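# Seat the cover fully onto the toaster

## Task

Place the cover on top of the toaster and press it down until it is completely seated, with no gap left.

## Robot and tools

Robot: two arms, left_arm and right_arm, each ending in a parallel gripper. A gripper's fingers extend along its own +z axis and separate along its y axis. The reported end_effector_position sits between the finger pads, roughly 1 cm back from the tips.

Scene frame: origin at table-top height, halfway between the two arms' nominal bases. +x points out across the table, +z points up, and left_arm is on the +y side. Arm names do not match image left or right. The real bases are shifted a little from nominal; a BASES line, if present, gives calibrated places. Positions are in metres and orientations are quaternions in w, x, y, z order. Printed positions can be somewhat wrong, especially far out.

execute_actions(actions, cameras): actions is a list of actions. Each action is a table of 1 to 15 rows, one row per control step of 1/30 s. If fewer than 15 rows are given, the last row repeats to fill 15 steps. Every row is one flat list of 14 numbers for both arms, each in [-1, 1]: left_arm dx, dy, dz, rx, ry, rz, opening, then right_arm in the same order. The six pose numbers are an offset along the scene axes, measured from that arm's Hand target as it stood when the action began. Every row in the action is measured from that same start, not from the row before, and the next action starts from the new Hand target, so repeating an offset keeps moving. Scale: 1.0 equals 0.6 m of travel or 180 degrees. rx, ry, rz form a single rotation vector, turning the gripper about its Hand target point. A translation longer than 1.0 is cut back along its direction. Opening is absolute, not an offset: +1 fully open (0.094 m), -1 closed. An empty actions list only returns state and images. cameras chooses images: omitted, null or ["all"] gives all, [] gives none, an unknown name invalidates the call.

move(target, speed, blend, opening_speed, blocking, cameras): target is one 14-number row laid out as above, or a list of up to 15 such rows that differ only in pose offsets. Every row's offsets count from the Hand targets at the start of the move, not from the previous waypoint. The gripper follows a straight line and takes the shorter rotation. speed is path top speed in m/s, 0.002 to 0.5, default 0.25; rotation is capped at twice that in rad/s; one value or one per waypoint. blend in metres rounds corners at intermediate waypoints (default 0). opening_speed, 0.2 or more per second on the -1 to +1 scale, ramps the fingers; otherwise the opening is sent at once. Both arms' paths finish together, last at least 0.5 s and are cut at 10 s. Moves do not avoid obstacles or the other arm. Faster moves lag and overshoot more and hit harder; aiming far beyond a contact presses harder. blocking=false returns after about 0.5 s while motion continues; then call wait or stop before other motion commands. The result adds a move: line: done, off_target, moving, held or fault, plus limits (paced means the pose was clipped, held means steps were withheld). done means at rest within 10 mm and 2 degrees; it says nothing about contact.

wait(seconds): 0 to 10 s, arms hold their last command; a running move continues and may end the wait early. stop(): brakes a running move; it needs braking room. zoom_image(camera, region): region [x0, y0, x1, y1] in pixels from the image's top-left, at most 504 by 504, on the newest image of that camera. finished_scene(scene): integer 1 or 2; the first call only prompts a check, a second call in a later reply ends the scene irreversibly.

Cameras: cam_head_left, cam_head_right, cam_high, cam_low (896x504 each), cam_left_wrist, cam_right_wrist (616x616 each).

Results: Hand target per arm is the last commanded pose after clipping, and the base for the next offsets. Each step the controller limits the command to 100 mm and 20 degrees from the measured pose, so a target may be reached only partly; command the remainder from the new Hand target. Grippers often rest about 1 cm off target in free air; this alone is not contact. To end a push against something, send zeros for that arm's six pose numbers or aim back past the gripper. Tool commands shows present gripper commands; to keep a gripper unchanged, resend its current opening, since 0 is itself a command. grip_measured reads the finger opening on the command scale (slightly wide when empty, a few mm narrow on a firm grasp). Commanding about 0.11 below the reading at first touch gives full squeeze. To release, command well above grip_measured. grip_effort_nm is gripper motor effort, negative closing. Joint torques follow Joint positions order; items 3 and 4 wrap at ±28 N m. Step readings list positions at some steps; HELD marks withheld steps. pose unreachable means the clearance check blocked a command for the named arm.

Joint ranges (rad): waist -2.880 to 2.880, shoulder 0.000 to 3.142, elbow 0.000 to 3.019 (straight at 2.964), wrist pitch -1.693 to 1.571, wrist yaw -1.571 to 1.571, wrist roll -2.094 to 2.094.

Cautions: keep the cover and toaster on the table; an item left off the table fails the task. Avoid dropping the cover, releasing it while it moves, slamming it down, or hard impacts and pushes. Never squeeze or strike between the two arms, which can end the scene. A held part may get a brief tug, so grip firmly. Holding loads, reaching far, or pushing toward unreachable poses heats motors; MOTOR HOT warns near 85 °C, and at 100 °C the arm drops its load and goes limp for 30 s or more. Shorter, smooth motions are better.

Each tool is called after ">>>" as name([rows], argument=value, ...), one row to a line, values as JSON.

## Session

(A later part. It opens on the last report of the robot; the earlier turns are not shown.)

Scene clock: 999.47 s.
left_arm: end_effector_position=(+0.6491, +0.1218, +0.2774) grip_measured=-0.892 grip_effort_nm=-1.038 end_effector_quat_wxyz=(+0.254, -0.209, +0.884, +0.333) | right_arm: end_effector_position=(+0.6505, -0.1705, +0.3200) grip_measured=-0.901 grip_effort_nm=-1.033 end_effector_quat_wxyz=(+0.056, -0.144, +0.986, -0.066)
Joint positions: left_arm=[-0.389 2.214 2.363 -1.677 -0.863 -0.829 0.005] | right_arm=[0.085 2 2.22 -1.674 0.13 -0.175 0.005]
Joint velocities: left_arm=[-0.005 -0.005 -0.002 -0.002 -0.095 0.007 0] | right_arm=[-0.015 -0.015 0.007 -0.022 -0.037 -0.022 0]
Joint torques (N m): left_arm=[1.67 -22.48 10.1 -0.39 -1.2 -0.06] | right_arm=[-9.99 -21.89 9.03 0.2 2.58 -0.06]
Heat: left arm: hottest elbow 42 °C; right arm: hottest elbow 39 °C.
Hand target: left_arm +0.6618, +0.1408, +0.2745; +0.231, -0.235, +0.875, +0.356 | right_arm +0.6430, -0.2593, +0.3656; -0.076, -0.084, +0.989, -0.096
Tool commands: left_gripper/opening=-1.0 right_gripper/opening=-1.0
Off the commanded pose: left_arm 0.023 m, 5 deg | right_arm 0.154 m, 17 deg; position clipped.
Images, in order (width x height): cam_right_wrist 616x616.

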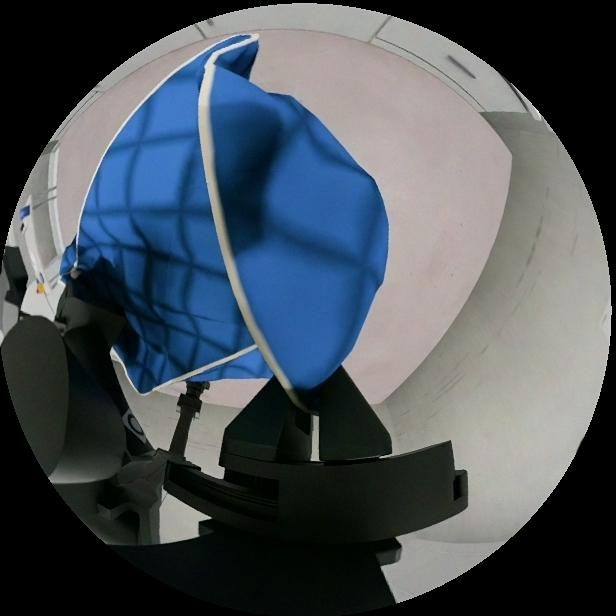

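>>> move(target=[0.01,-0.03,0.06,0,0,0,-1,0.02,-0.0,0.17,-0.05,0,0,-1], cameras=["cam_low","cam_high"])

>>> move(target=[0.0,0.0,0,0,0,0,-1,0.0,-0.12,-0.02,0,0,0,-1], cameras=["cam_head_right","cam_low","cam_high"])

Scene clock: 1007.20 s.
left_arm: end_effector_position=(+0.6561, +0.1064, +0.3146) grip_measured=-0.892 grip_effort_nm=-1.023 end_effector_quat_wxyz=(+0.289, -0.206, +0.881, +0.314) | right_arm: end_effector_position=(+0.6532, -0.1816, +0.3596) grip_measured=-0.902 grip_effort_nm=-1.038 end_effector_quat_wxyz=(+0.089, -0.150, +0.973, -0.150)
Joint positions: left_arm=[-0.407 2.214 2.455 -1.677 -0.874 -0.798 0.005] | right_arm=[0.112 1.973 2.259 -1.672 0.3 -0.185 0.005]
Joint velocities: left_arm=[0.005 0.005 -0.007 0.022 -0.022 0.037 -0.001] | right_arm=[-0.024 -0.015 0.012 -0.002 -0.066 0.022 0]
Joint torques (N m): left_arm=[1.9 -22.01 10.13 -0.28 -1.13 0.18] | right_arm=[-6.59 -21.36 16.24 0.25 2.62 -0.07]
Heat: left arm: hottest elbow 42 °C; right arm: hottest elbow 39 °C.
Hand target: left_arm +0.6680, +0.1220, +0.3103; +0.231, -0.234, +0.875, +0.355 | right_arm +0.6554, -0.2401, +0.4409; -0.071, -0.083, +0.979, -0.171
Off the commanded pose: left_arm 0.020 m, 9 deg | right_arm 0.133 m, 22 deg; position and orientation clipped.
joint sent to its limit (left arm) — joint 4 (wrist pitch), lower limit. The joint targets are off in orientation, not in position.
joint sent to its limit (right arm) — joint 4 (wrist pitch), lower limit. The joint targets are off in position and orientation.
move: off_target (left_arm, right_arm); limits=paced
Images, in order (width x height): cam_high 896x504, cam_low 896x504.

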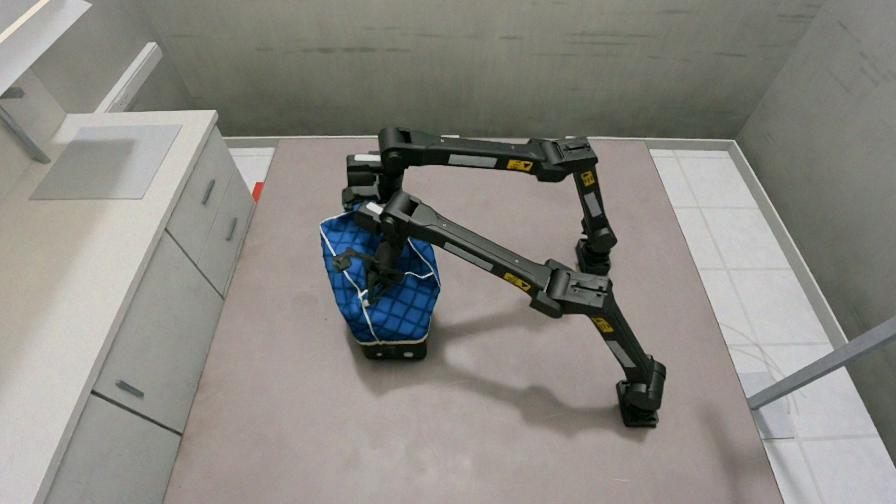

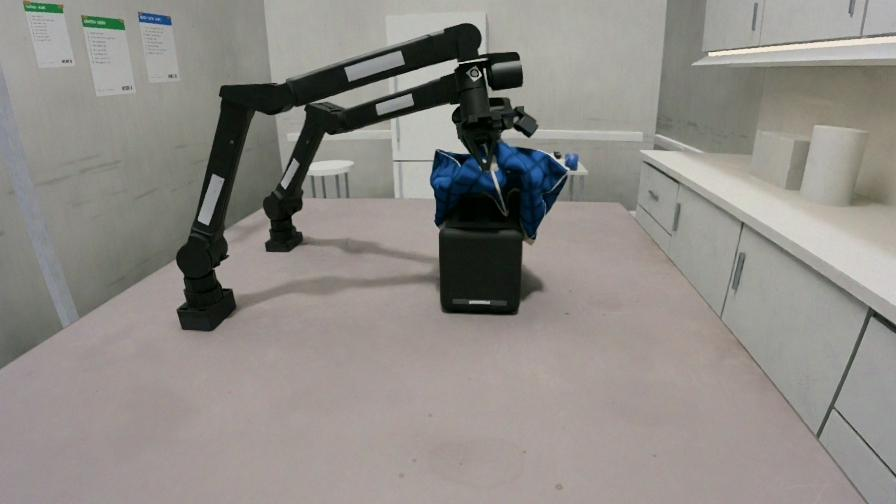

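Scene clock: 1008.57 s.
left_arm: end_effector_position=(+0.6561, +0.1064, +0.3146) grip_measured=-0.892 grip_effort_nm=-1.023 end_effector_quat_wxyz=(+0.289, -0.206, +0.881, +0.314) | right_arm: end_effector_position=(+0.6530, -0.1821, +0.3602) grip_measured=-0.902 grip_effort_nm=-1.043 end_effector_quat_wxyz=(+0.087, -0.161, +0.972, -0.150)
Joint positions: left_arm=[-0.407 2.214 2.455 -1.677 -0.874 -0.798 0.005] | right_arm=[0.11 1.971 2.259 -1.672 0.297 -0.209 0.005]
Joint velocities: left_arm=[-0.015 -0.005 -0.012 -0.012 -0.007 -0.037 -0.003] | right_arm=[-0.005 -0.005 -0.007 -0.007 0.066 -0.051 0]
Joint torques (N m): left_arm=[1.79 -22.36 10.09 -0.27 -1.12 0.2] | right_arm=[-10.23 -19.84 12.23 0.25 2.55 -0.1]
Heat: left arm: hottest elbow 43 °C; right arm: hottest elbow 40 °C.
Hand target: left_arm +0.6680, +0.1220, +0.3103; +0.231, -0.234, +0.875, +0.355 | right_arm +0.6547, -0.2709, +0.4071; -0.068, -0.084, +0.979, -0.171
Off the commanded pose: left_arm 0.020 m, 9 deg | right_arm 0.147 m, 20 deg; position and orientation clipped.
joint sent to its limit (left arm) — joint 4 (wrist pitch), lower limit. The joint targets are off in orientation, not in position.
joint sent to its limit (right arm) — joint 4 (wrist pitch), lower limit. The joint targets are off in position and orientation.
move: off_target (left_arm, right_arm); limits=paced
Images, in order (width x height): cam_head_right 896x504, cam_high 896x504, cam_low 896x504.

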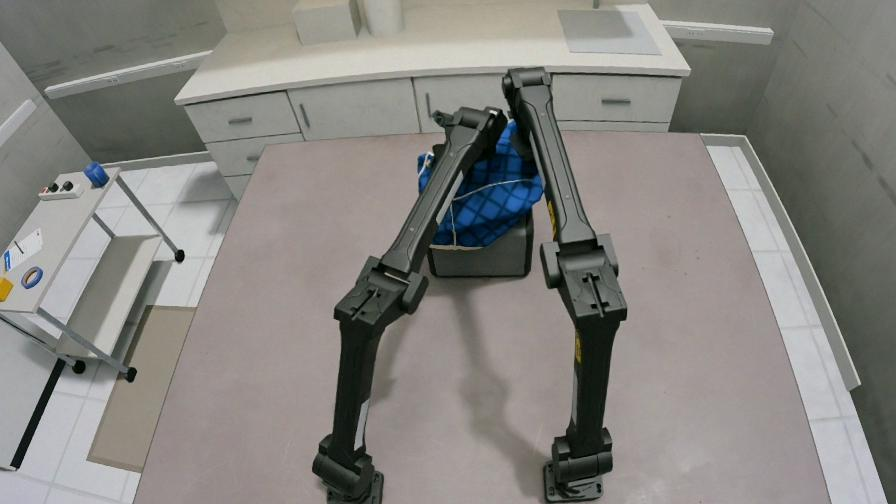

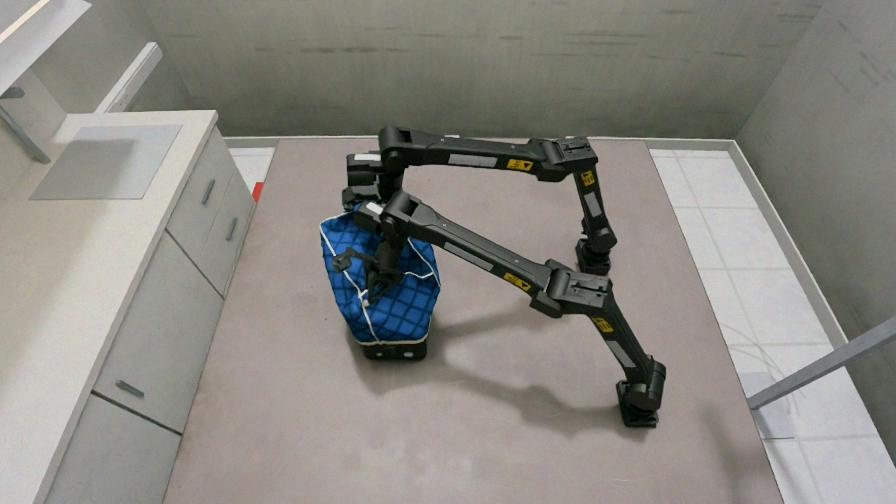

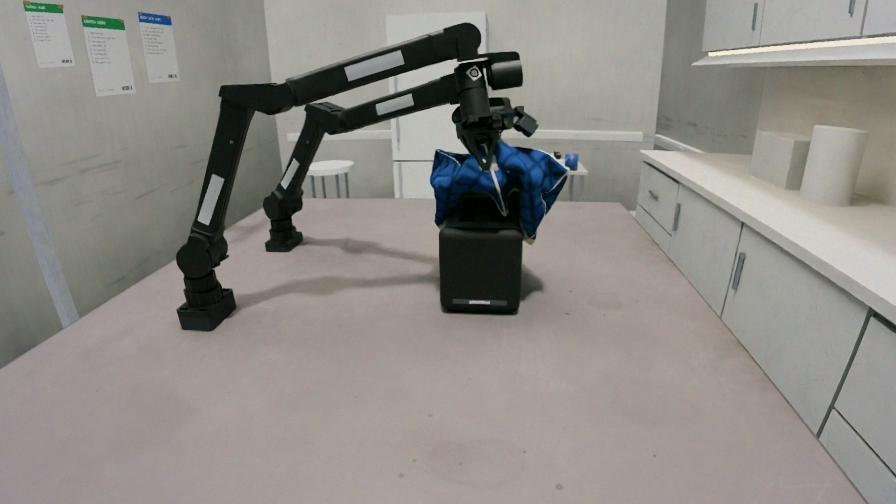

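>>> move(target=[0.0,0.02,0.02,0,0,0,-1,-0.01,0.0,0.12,0.1,0,0,-1], cameras=["cam_low","cam_high"])

>>> zoom_image(camera="cam_low", region=[400, 130, 600, 330])

Scene clock: 1014.57 s.
left_arm: end_effector_position=(+0.6557, +0.1073, +0.3152) grip_measured=-0.892 grip_effort_nm=-1.033 end_effector_quat_wxyz=(+0.285, -0.194, +0.882, +0.321) | right_arm: end_effector_position=(+0.6496, -0.1799, +0.3613) grip_measured=-0.901 grip_effort_nm=-1.028 end_effector_quat_wxyz=(+0.100, -0.141, +0.985, -0.006)
Joint positions: left_arm=[-0.407 2.214 2.455 -1.68 -0.88 -0.772 0.005] | right_arm=[0.036 1.958 2.259 -1.672 -0.002 -0.212 0.005]
Joint velocities: left_arm=[-0.015 -0.005 -0.007 -0.027 -0.022 -0.007 0] | right_arm=[0.005 -0.005 0.012 -0.012 -0.037 0.007 0]
Joint torques (N m): left_arm=[2.96 -24 10.21 -0.2 -0.96 0.18] | right_arm=[-7.47 -21.66 15.98 0.29 1.35 0.24]
Heat: left arm: hottest elbow 44 °C; right arm: hottest elbow 41 °C.
Hand target: left_arm +0.6681, +0.1338, +0.3225; +0.231, -0.234, +0.875, +0.355 | right_arm +0.6498, -0.2413, +0.4410; -0.055, -0.094, +0.994, -0.016
Off the commanded pose: left_arm 0.030 m, 9 deg | right_arm 0.149 m, 18 deg; position clipped.
joint sent to its limit (left arm) — joint 4 (wrist pitch), lower limit. The joint targets are off in orientation, not in position.
joint sent to its limit (right arm) — joint 4 (wrist pitch), lower limit. The joint targets are off in position and orientation.
move: off_target (left_arm, right_arm); limits=paced
Images, in order (width x height): cam_high 896x504, cam_low 896x504.

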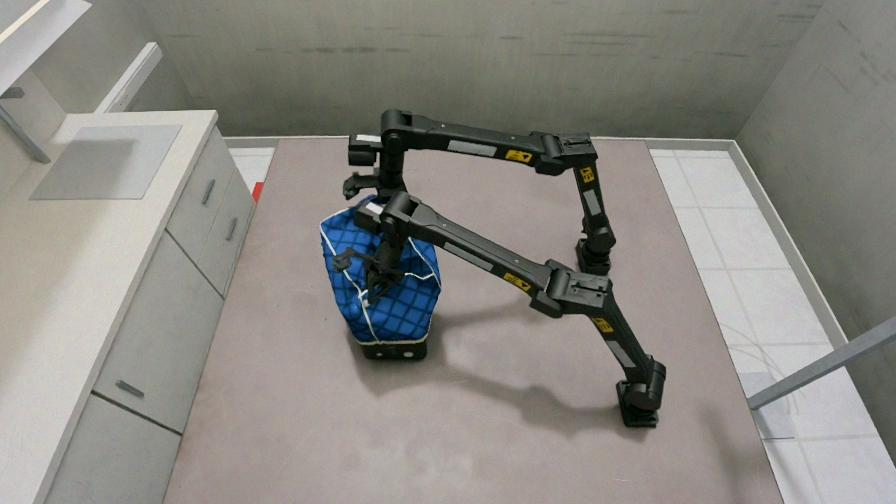

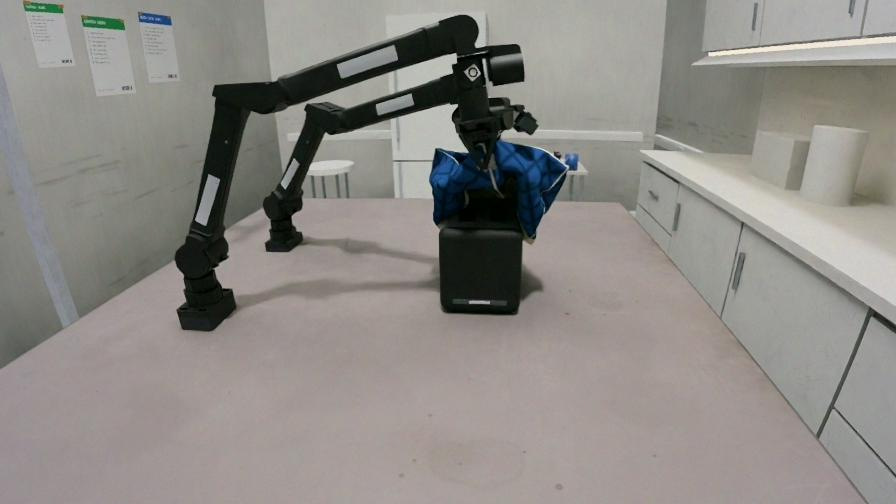

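Scaled by 2.520.

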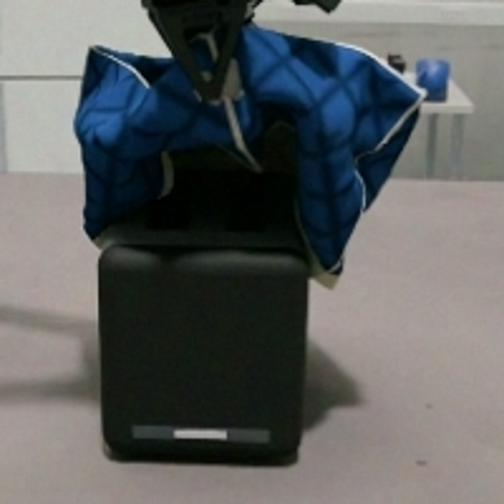

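>>> move([
  [-0.03,-0.06,0.2,0,0,0,-1,0.0,-0.02,0.06,0,0,0,-1],
  [-0.1,-0.2,0.15,0,0,0,-1,-0.06,-0.12,0.06,-0.05,0,0,-1],
  [-0.1,-0.2,0.13,0,0,0,-1,-0.06,-0.12,-0.22,-0.05,0,0,-1],
], cameras=["cam_head_right","cam_low","cam_high"])

>>> zoom_image(camera="cam_low", region=[400, 130, 600, 330])

Scene clock: 1024.37 s.
left_arm: end_effector_position=(+0.6346, +0.0225, +0.3980) grip_measured=-0.892 grip_effort_nm=-1.038 end_effector_quat_wxyz=(+0.363, -0.136, +0.879, +0.277) | right_arm: end_effector_position=(+0.6327, -0.2651, +0.4558) grip_measured=-0.902 grip_effort_nm=-1.038 end_effector_quat_wxyz=(+0.173, -0.133, +0.972, -0.091)
Joint positions: left_arm=[-0.534 2.185 2.6 -1.671 -0.91 -0.679 0.005] | right_arm=[-0.065 1.86 2.34 -1.675 0.122 -0.323 0.005]
Joint velocities: left_arm=[-0.005 -0.005 -0.002 0.002 -0.051 -0.022 0] | right_arm=[-0.005 0.005 -0.012 -0.002 -0.081 0.007 -0.001]
Joint torques (N m): left_arm=[3.49 -24.59 7.19 0.06 -1.16 0.13] | right_arm=[-5.13 -17.79 8.66 0.64 1.96 0]
Heat: left arm: hottest elbow 45 °C; right arm: hottest elbow 42 °C.
Hand target: left_arm +0.6433, +0.0558, +0.4014; +0.356, -0.148, +0.874, +0.296 | right_arm +0.6184, -0.3070, +0.4778; +0.002, -0.101, +0.991, -0.088
Off the commanded pose: left_arm 0.028 m, 21 deg | right_arm 0.156 m, 27 deg.
joint sent to its limit (right arm) — joint 4 (wrist pitch), lower limit.
move: held (left_arm; a check stopped the path), off_target (right_arm; braked when a check withheld steps of left_arm); path passed 1 of 3 targets; limits=paced,held
pose unreachable (left arm): on one or more control steps of this call, first in action 0 (counted from 0), this arm could not follow its commanded pose, so it was not sent that pose on those steps. It may still have moved: this result reports where it is.
cause: moving toward the commanded pose would bring a part of the arm too close to another arm (this arm's wrist (the part past joint 4) and the right arm's gripper housing, along the way the arms are being sent, or toward where that arm still pushes).
Images, in order (width x height): cam_head_right 896x504, cam_high 896x504, cam_low 896x504.

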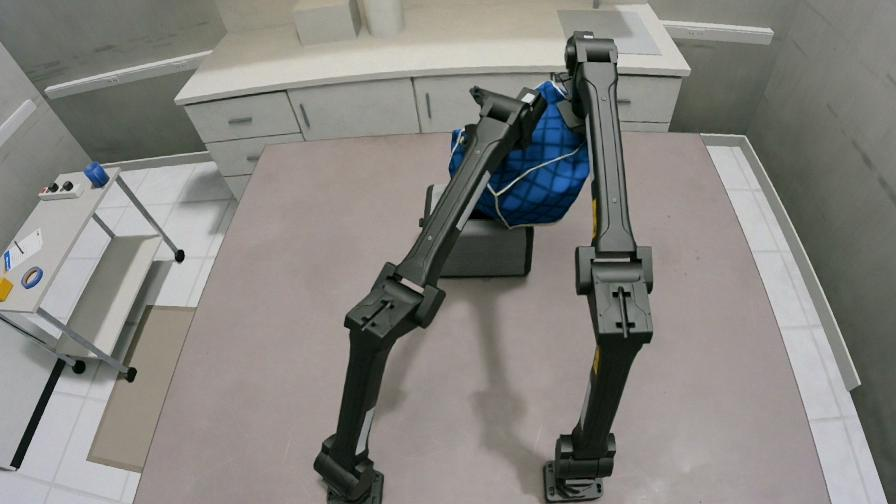

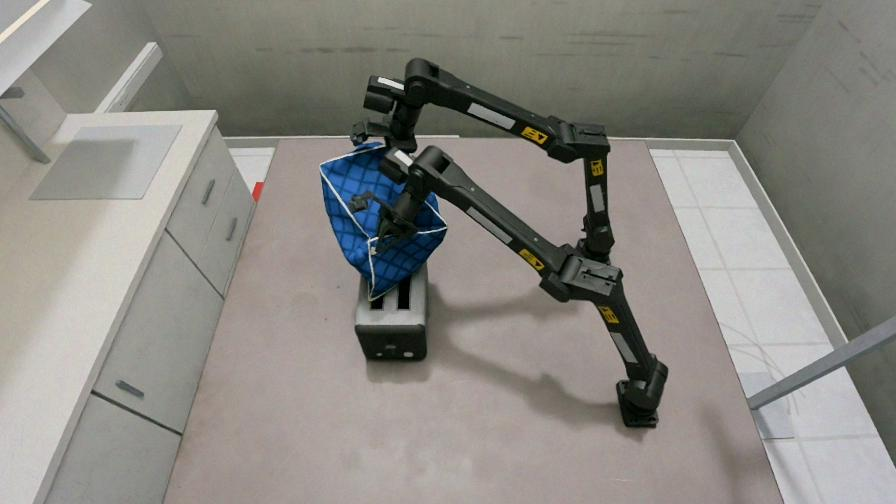

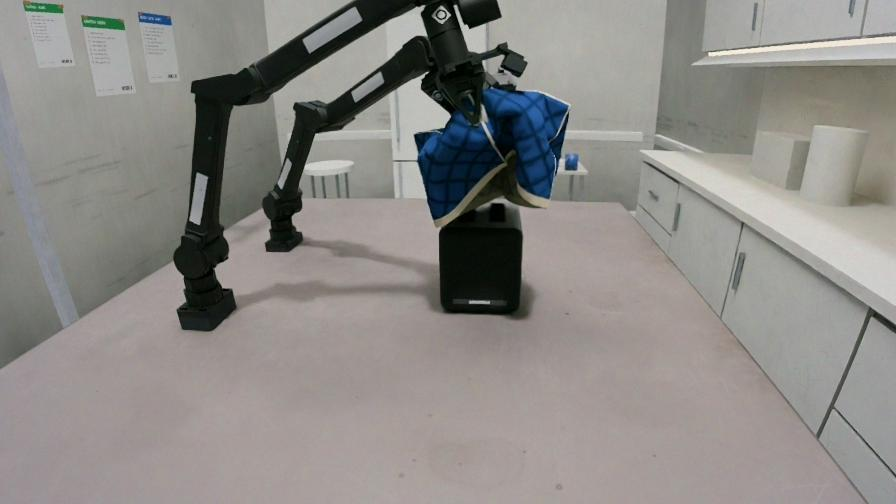

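Scaled by 2.520.

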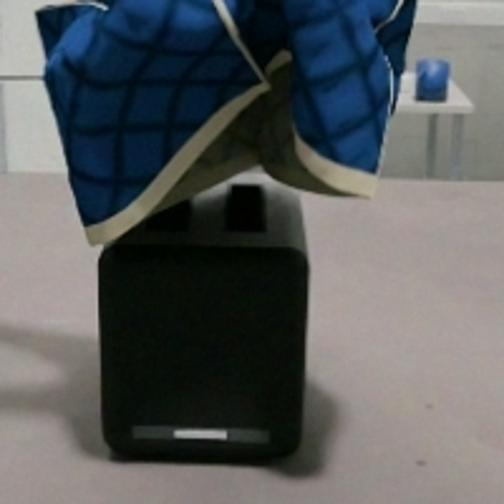

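>>> move([
  [0,-0.04,0,0,0,0,-1,0.04,-0.03,-0.02,0,0,0,-1],
  [0,-0.04,0,0,0,0,-1,0.04,-0.03,-0.22,0,0,0,-1],
], cameras=["cam_head_right","cam_low","cam_high"])

>>> zoom_image(camera="cam_low", region=[400, 130, 600, 330])

Scene clock: 1032.17 s.
left_arm: end_effector_position=(+0.6355, +0.0069, +0.3852) grip_measured=-0.892 grip_effort_nm=-1.018 end_effector_quat_wxyz=(+0.363, -0.128, +0.880, +0.280) | right_arm: end_effector_position=(+0.6408, -0.2781, +0.3581) grip_measured=-0.902 grip_effort_nm=-1.033 end_effector_quat_wxyz=(+0.074, -0.143, +0.983, -0.083)
Joint positions: left_arm=[-0.553 2.21 2.609 -1.671 -0.918 -0.688 0.005] | right_arm=[-0.081 1.942 2.224 -1.675 0.136 -0.345 0.005]
Joint velocities: left_arm=[0.005 -0.005 0.007 0.012 0.007 0.066 0] | right_arm=[-0.005 0.015 -0.007 -0.002 0.007 -0.051 0]
Joint torques (N m): left_arm=[2.55 -25.23 9.72 -0.29 -1.29 0.11] | right_arm=[-5.89 -15.09 8.7 0.29 1.56 0.3]
Heat: left arm: hottest elbow 44 °C; right arm: hottest elbow 41 °C.
Hand target: left_arm +0.6434, +0.0319, +0.4011; +0.355, -0.148, +0.874, +0.297 | right_arm +0.6406, -0.3246, +0.3443; +0.002, -0.101, +0.991, -0.089
Off the commanded pose: left_arm 0.031 m, 3 deg | right_arm 0.049 m, 10 deg.
joint sent to its limit (left arm) — joint 4 (wrist pitch), lower limit. The joint targets still meet the commanded pose.
joint sent to its limit (right arm) — joint 4 (wrist pitch), lower limit. The joint targets are off in position and orientation.
move: off_target (left_arm, right_arm)
Images, in order (width x height): cam_head_right 896x504, cam_high 896x504, cam_low 896x504.

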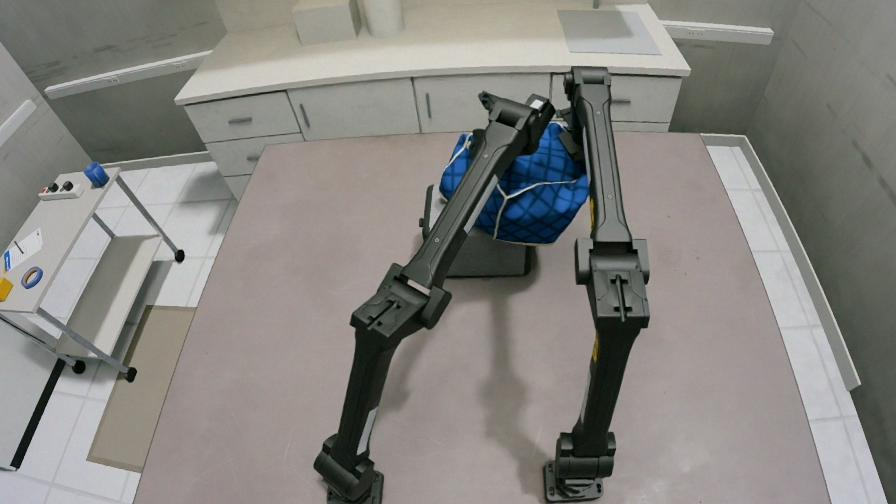

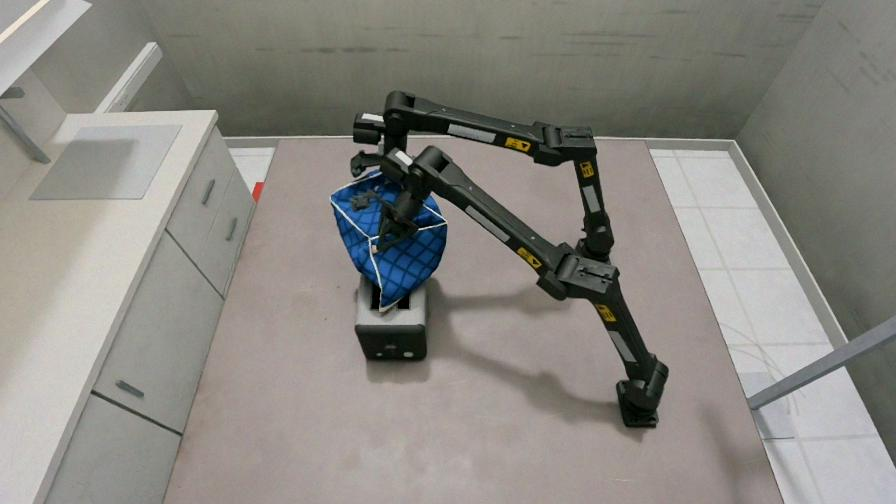

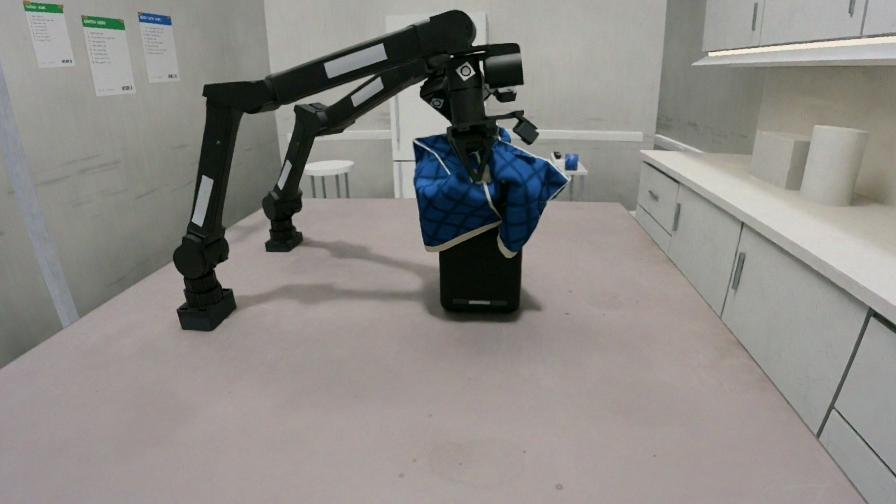

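Scaled by 2.520.

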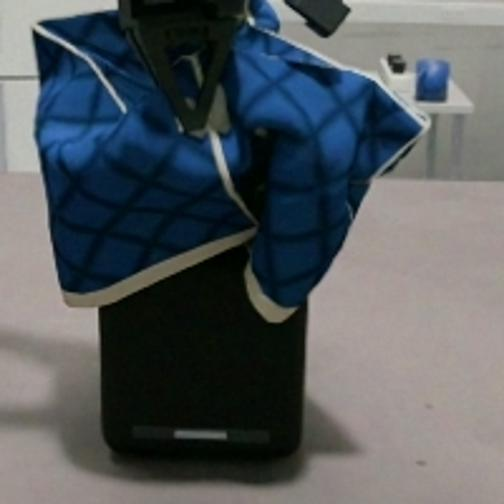

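>>> move([
  [0.04,0,0,0,0,0,-1,-0.17,0,0.02,0,0,0,-1],
  [0.06,0.1,0,0,0,0,-1,-0.17,0.08,-0.02,0,0,0,-1],
], cameras=["cam_head_right","cam_low","cam_high"])

>>> zoom_image(camera="cam_low", region=[400, 130, 600, 330])

Scene clock: 1040.20 s.
left_arm: end_effector_position=(+0.6585, +0.0129, +0.3602) grip_measured=-0.892 grip_effort_nm=-1.018 end_effector_quat_wxyz=(+0.339, -0.091, +0.891, +0.287) | right_arm: end_effector_position=(+0.5520, -0.2489, +0.3386) grip_measured=-0.901 grip_effort_nm=-1.023 end_effector_quat_wxyz=(+0.027, -0.114, +0.990, -0.072)
Joint positions: left_arm=[-0.524 2.269 2.657 -1.646 -0.881 -0.575 0.005] | right_arm=[-0.035 1.724 1.867 -1.644 0.137 -0.232 0.005]
Joint velocities: left_arm=[0.015 0.005 0.017 0.012 -0.007 0.022 -0.001] | right_arm=[-0.005 0.015 -0.017 0.017 -0.037 0.022 0]
Joint torques (N m): left_arm=[6.83 -30.21 7.61 1.07 -1.63 0.09] | right_arm=[-4.19 -14.27 7.19 -0.68 1.54 0.02]
Heat: left arm: hottest elbow 44 °C; right arm: hottest elbow 40 °C.
Hand target: left_arm +0.6797, +0.0916, +0.4021; +0.356, -0.148, +0.874, +0.296 | right_arm +0.5384, -0.2769, +0.3338; +0.002, -0.101, +0.991, -0.088
Off the commanded pose: left_arm 0.091 m, 7 deg | right_arm 0.031 m, 4 deg.
move: off_target (left_arm, right_arm); limits=paced
Images, in order (width x height): cam_head_right 896x504, cam_high 896x504, cam_low 896x504.

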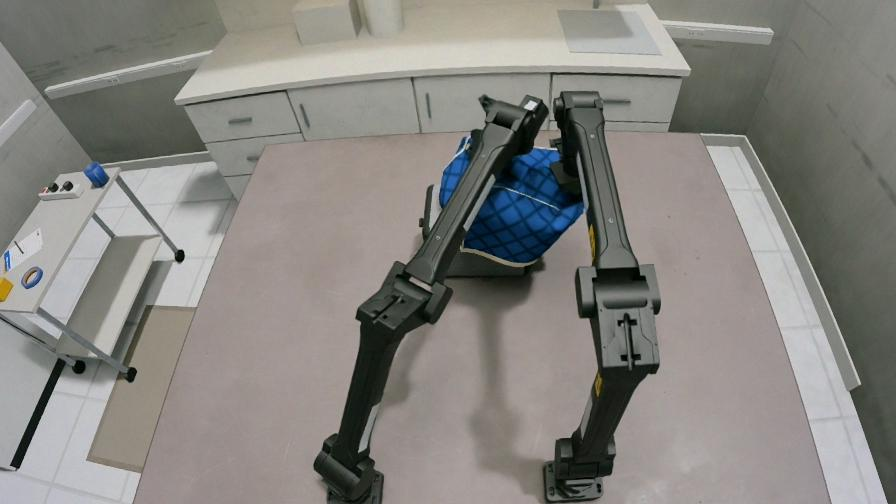

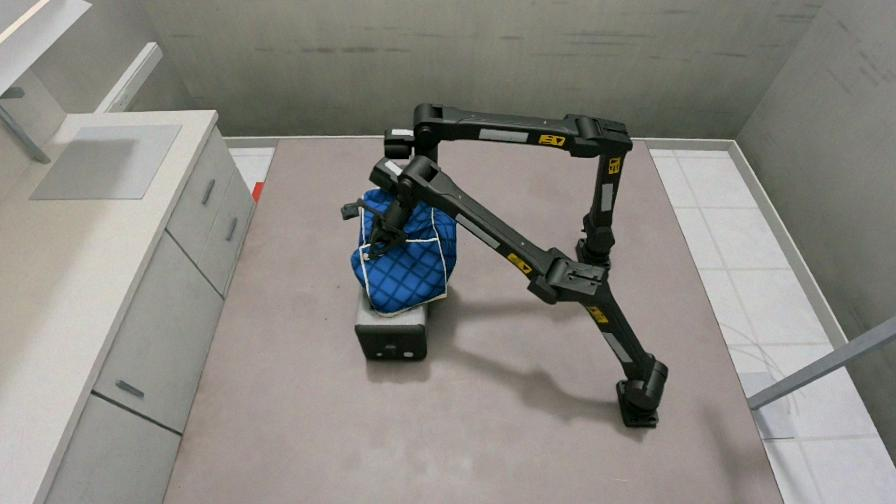

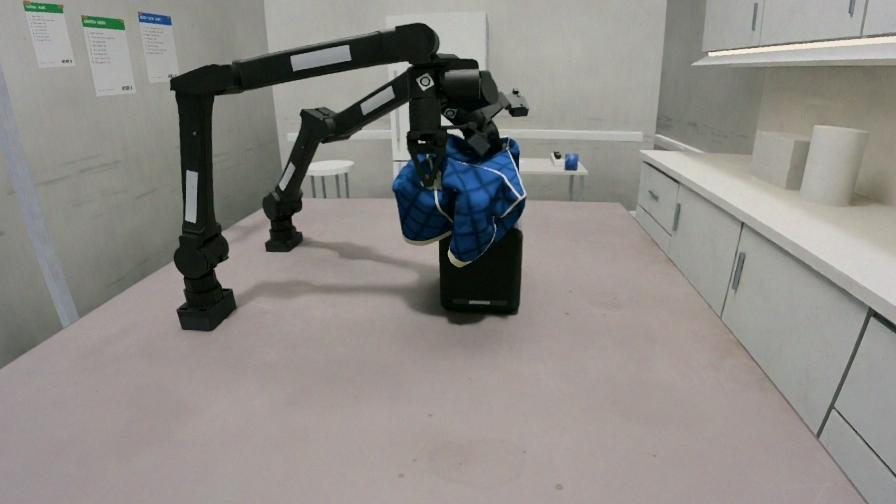

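Scaled by 2.520.

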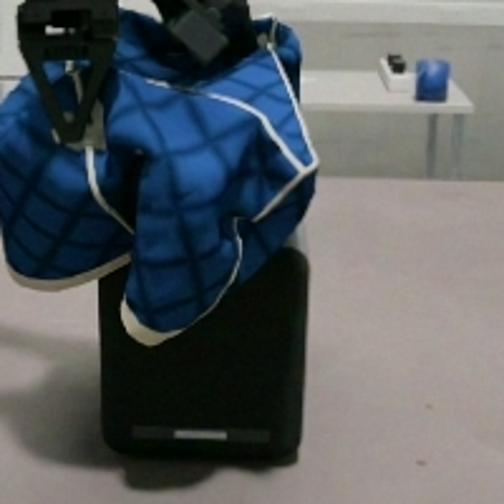

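>>> move([
  [-0.02,-0.05,0.12,0,0,0,-1,0.03,0,0.12,0,0,0,-1],
  [0.02,-0.02,0.12,0,0,0,-1,0.17,0,0.1,0,0,0,-1],
  [0.02,-0.02,0.05,0,0,0,-1,0.17,0,-0.02,0,0,0,-1],
], cameras=["cam_head_right","cam_low","cam_high"])

>>> zoom_image(camera="cam_low", region=[400, 130, 600, 330])

Scene clock: 1047.37 s.
left_arm: end_effector_position=(+0.6813, +0.0266, +0.4011) grip_measured=-0.892 grip_effort_nm=-1.023 end_effector_quat_wxyz=(+0.378, -0.090, +0.880, +0.274) | right_arm: end_effector_position=(+0.6401, -0.2470, +0.3473) grip_measured=-0.902 grip_effort_nm=-1.038 end_effector_quat_wxyz=(+0.071, -0.117, +0.987, -0.080)
Joint positions: left_arm=[-0.493 2.336 2.869 -1.634 -0.886 -0.465 0.005] | right_arm=[-0.03 1.938 2.191 -1.664 0.143 -0.241 0.005]
Joint velocities: left_arm=[-0.005 -0.005 0.007 0.007 0.022 0.022 -0.001] | right_arm=[-0.005 -0.005 -0.002 -0.002 -0.007 -0.037 0]
Joint torques (N m): left_arm=[4.78 -27.46 10.24 0.14 -1.46 0] | right_arm=[-3.96 -14.04 7.72 -0.08 1.31 0.06]
Heat: left arm: hottest elbow 43 °C; right arm: hottest elbow 40 °C.
Hand target: left_arm +0.6923, +0.0789, +0.4323; +0.357, -0.147, +0.874, +0.296 | right_arm +0.6401, -0.2764, +0.3202; +0.002, -0.101, +0.991, -0.088
Off the commanded pose: left_arm 0.062 m, 8 deg | right_arm 0.039 m, 8 deg.
elbow stopped short (left arm): the move would have taken joint 3 (elbow) straighter than the controller allows.
joint sent to its limit (right arm) — joint 4 (wrist pitch), lower limit. The joint targets are off in orientation, not in position.
move: off_target (left_arm, right_arm); limits=paced
Images, in order (width x height): cam_head_right 896x504, cam_high 896x504, cam_low 896x504.

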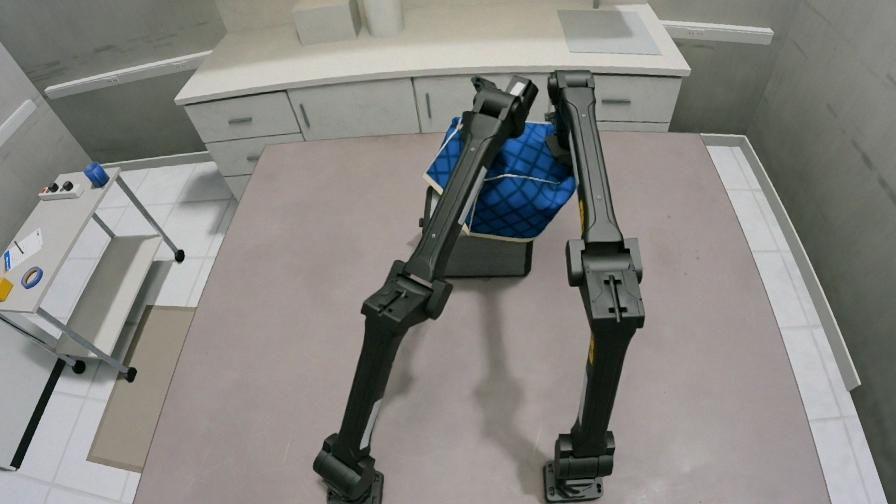

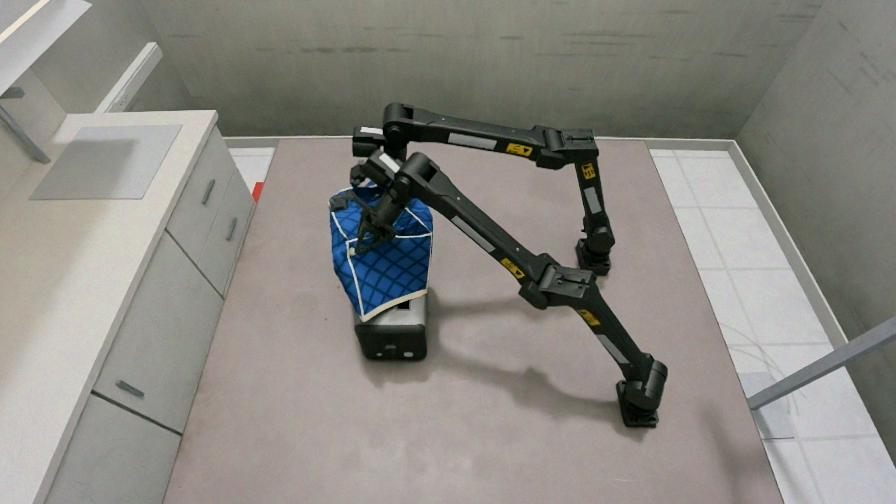

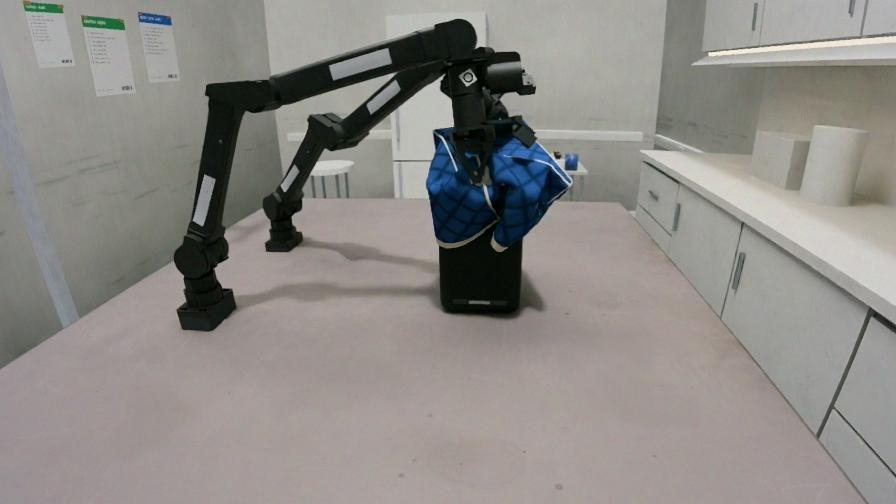

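Scaled by 2.520.

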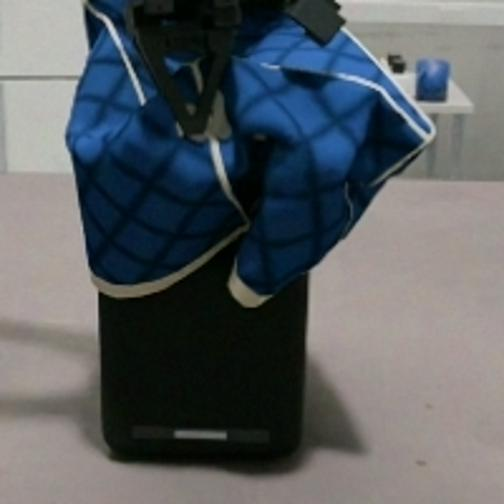

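>>> move(target=[0,0.03,-0.12,0,0,0,-1,0,0,0,0,0,0,0.3], cameras=[], opening_speed=1)

>>> move(target=[0,0.02,-0.04,0,0,0,-1,0,0,0.2,0,0,0,0.3], cameras=["cam_head_right","cam_low","cam_right_wrist"])

>>> zoom_image(camera="cam_low", region=[400, 130, 600, 330])

Scene clock: 1059.00 s.
left_arm: end_effector_position=(+0.6870, +0.0636, +0.3311) grip_measured=-0.892 grip_effort_nm=-1.028 end_effector_quat_wxyz=(+0.344, -0.124, +0.882, +0.296) | right_arm: end_effector_position=(+0.6376, -0.2650, +0.3419) grip_measured=+0.297 grip_effort_nm=0.110 end_effector_quat_wxyz=(+0.059, -0.106, +0.988, -0.092)
Joint positions: left_arm=[-0.446 2.223 2.482 -1.467 -0.891 -0.545 0.005] | right_arm=[-0.052 1.944 2.185 -1.672 0.168 -0.241 0.061]
Joint velocities: left_arm=[-0.005 -0.005 -0.017 0.002 0.007 -0.022 0] | right_arm=[0.005 -0.005 -0.017 0.002 -0.095 -0.007 0.001]
Joint torques (N m): left_arm=[3.08 -29.04 7.42 0.85 -0.79 0.17] | right_arm=[-2.26 -14.27 8.36 0.2 0.41 0.06]
Heat: left arm: hottest elbow 42 °C; right arm: hottest elbow 39 °C.
Hand target: left_arm +0.6914, +0.0984, +0.3602; +0.356, -0.148, +0.874, +0.296 | right_arm +0.6401, -0.2764, +0.3202; +0.002, -0.101, +0.991, -0.088
Off the commanded pose: left_arm 0.045 m, 3 deg | right_arm 0.025 m, 7 deg.
joint sent to its limit (right arm) — joint 4 (wrist pitch), lower limit. The joint targets are off in orientation, not in position.
move: off_target (left_arm, right_arm)
No camera images: "cameras" was empty.

Scene clock: 1060.33 s.
left_arm: end_effector_position=(+0.6908, +0.0993, +0.3104) grip_measured=-0.892 grip_effort_nm=-1.023 end_effector_quat_wxyz=(+0.339, -0.134, +0.880, +0.305) | right_arm: end_effector_position=(+0.6383, -0.2684, +0.4202) grip_measured=+0.298 grip_effort_nm=0.105 end_effector_quat_wxyz=(+0.136, -0.112, +0.978, -0.109)
Joint positions: left_arm=[-0.4 2.163 2.318 -1.344 -0.89 -0.512 0.005] | right_arm=[-0.054 1.891 2.295 -1.673 0.18 -0.273 0.061]
Joint velocities: left_arm=[-0.024 -0.005 0.002 0.002 0.125 0.066 -0.002] | right_arm=[-0.005 -0.015 0.002 0.012 0.066 -0.022 0.001]
Joint torques (N m): left_arm=[1.03 -28.34 7.64 1.13 -0.53 0.08] | right_arm=[-1.85 -15.5 13.39 0.47 0.32 0]
Heat: left arm: hottest elbow 42 °C; right arm: hottest elbow 39 °C.
Hand target: left_arm +0.6912, +0.1109, +0.3362; +0.357, -0.148, +0.874, +0.296 | right_arm +0.6417, -0.2767, +0.4411; +0.002, -0.101, +0.991, -0.088
Off the commanded pose: left_arm 0.028 m, 3 deg | right_arm 0.022 m, 16 deg.
joint sent to its limit (right arm) — joint 4 (wrist pitch), lower limit. The joint targets are off in orientation, not in position.
move: off_target (left_arm, right_arm)
Images, in order (width x height): cam_head_right 896x504, cam_low 896x504, cam_right_wrist 616x616.

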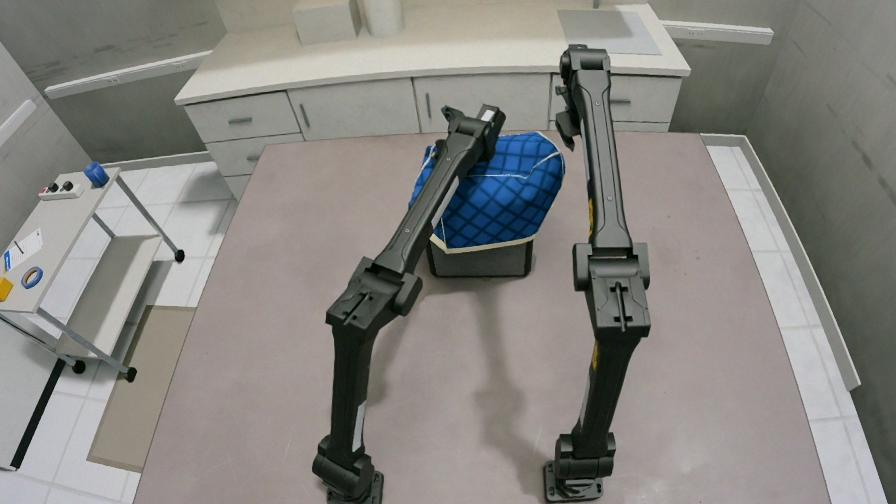

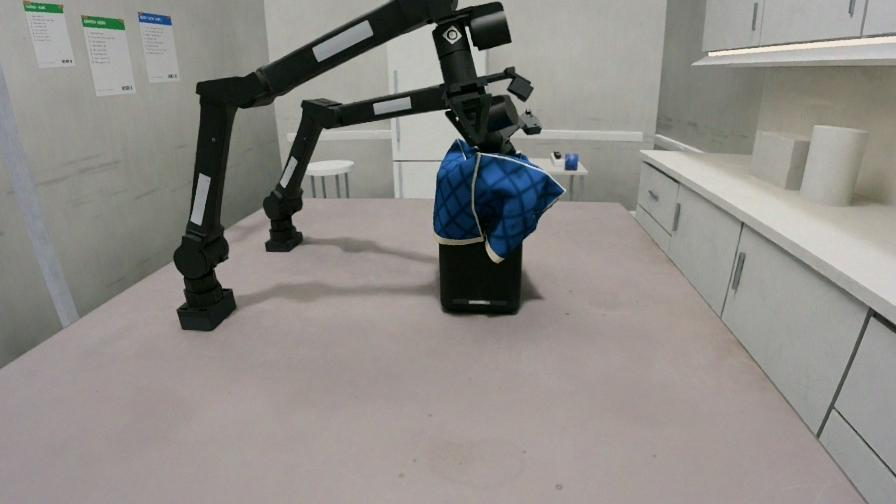

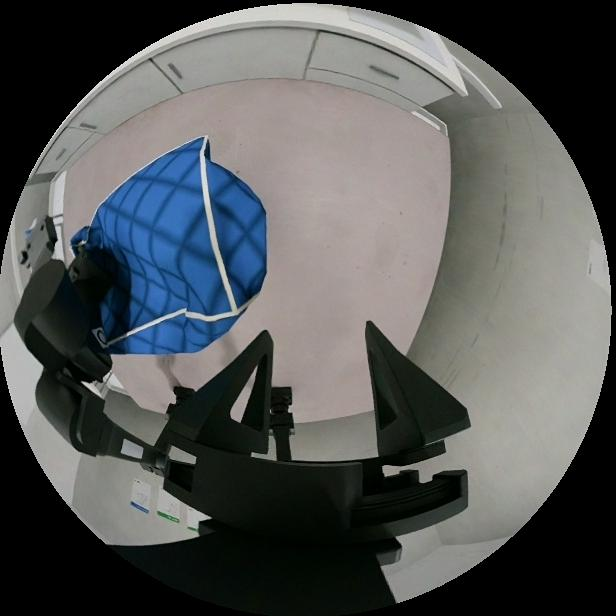

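Scaled by 2.520.

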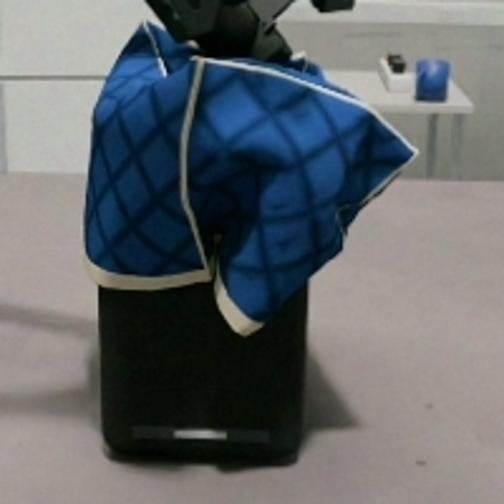

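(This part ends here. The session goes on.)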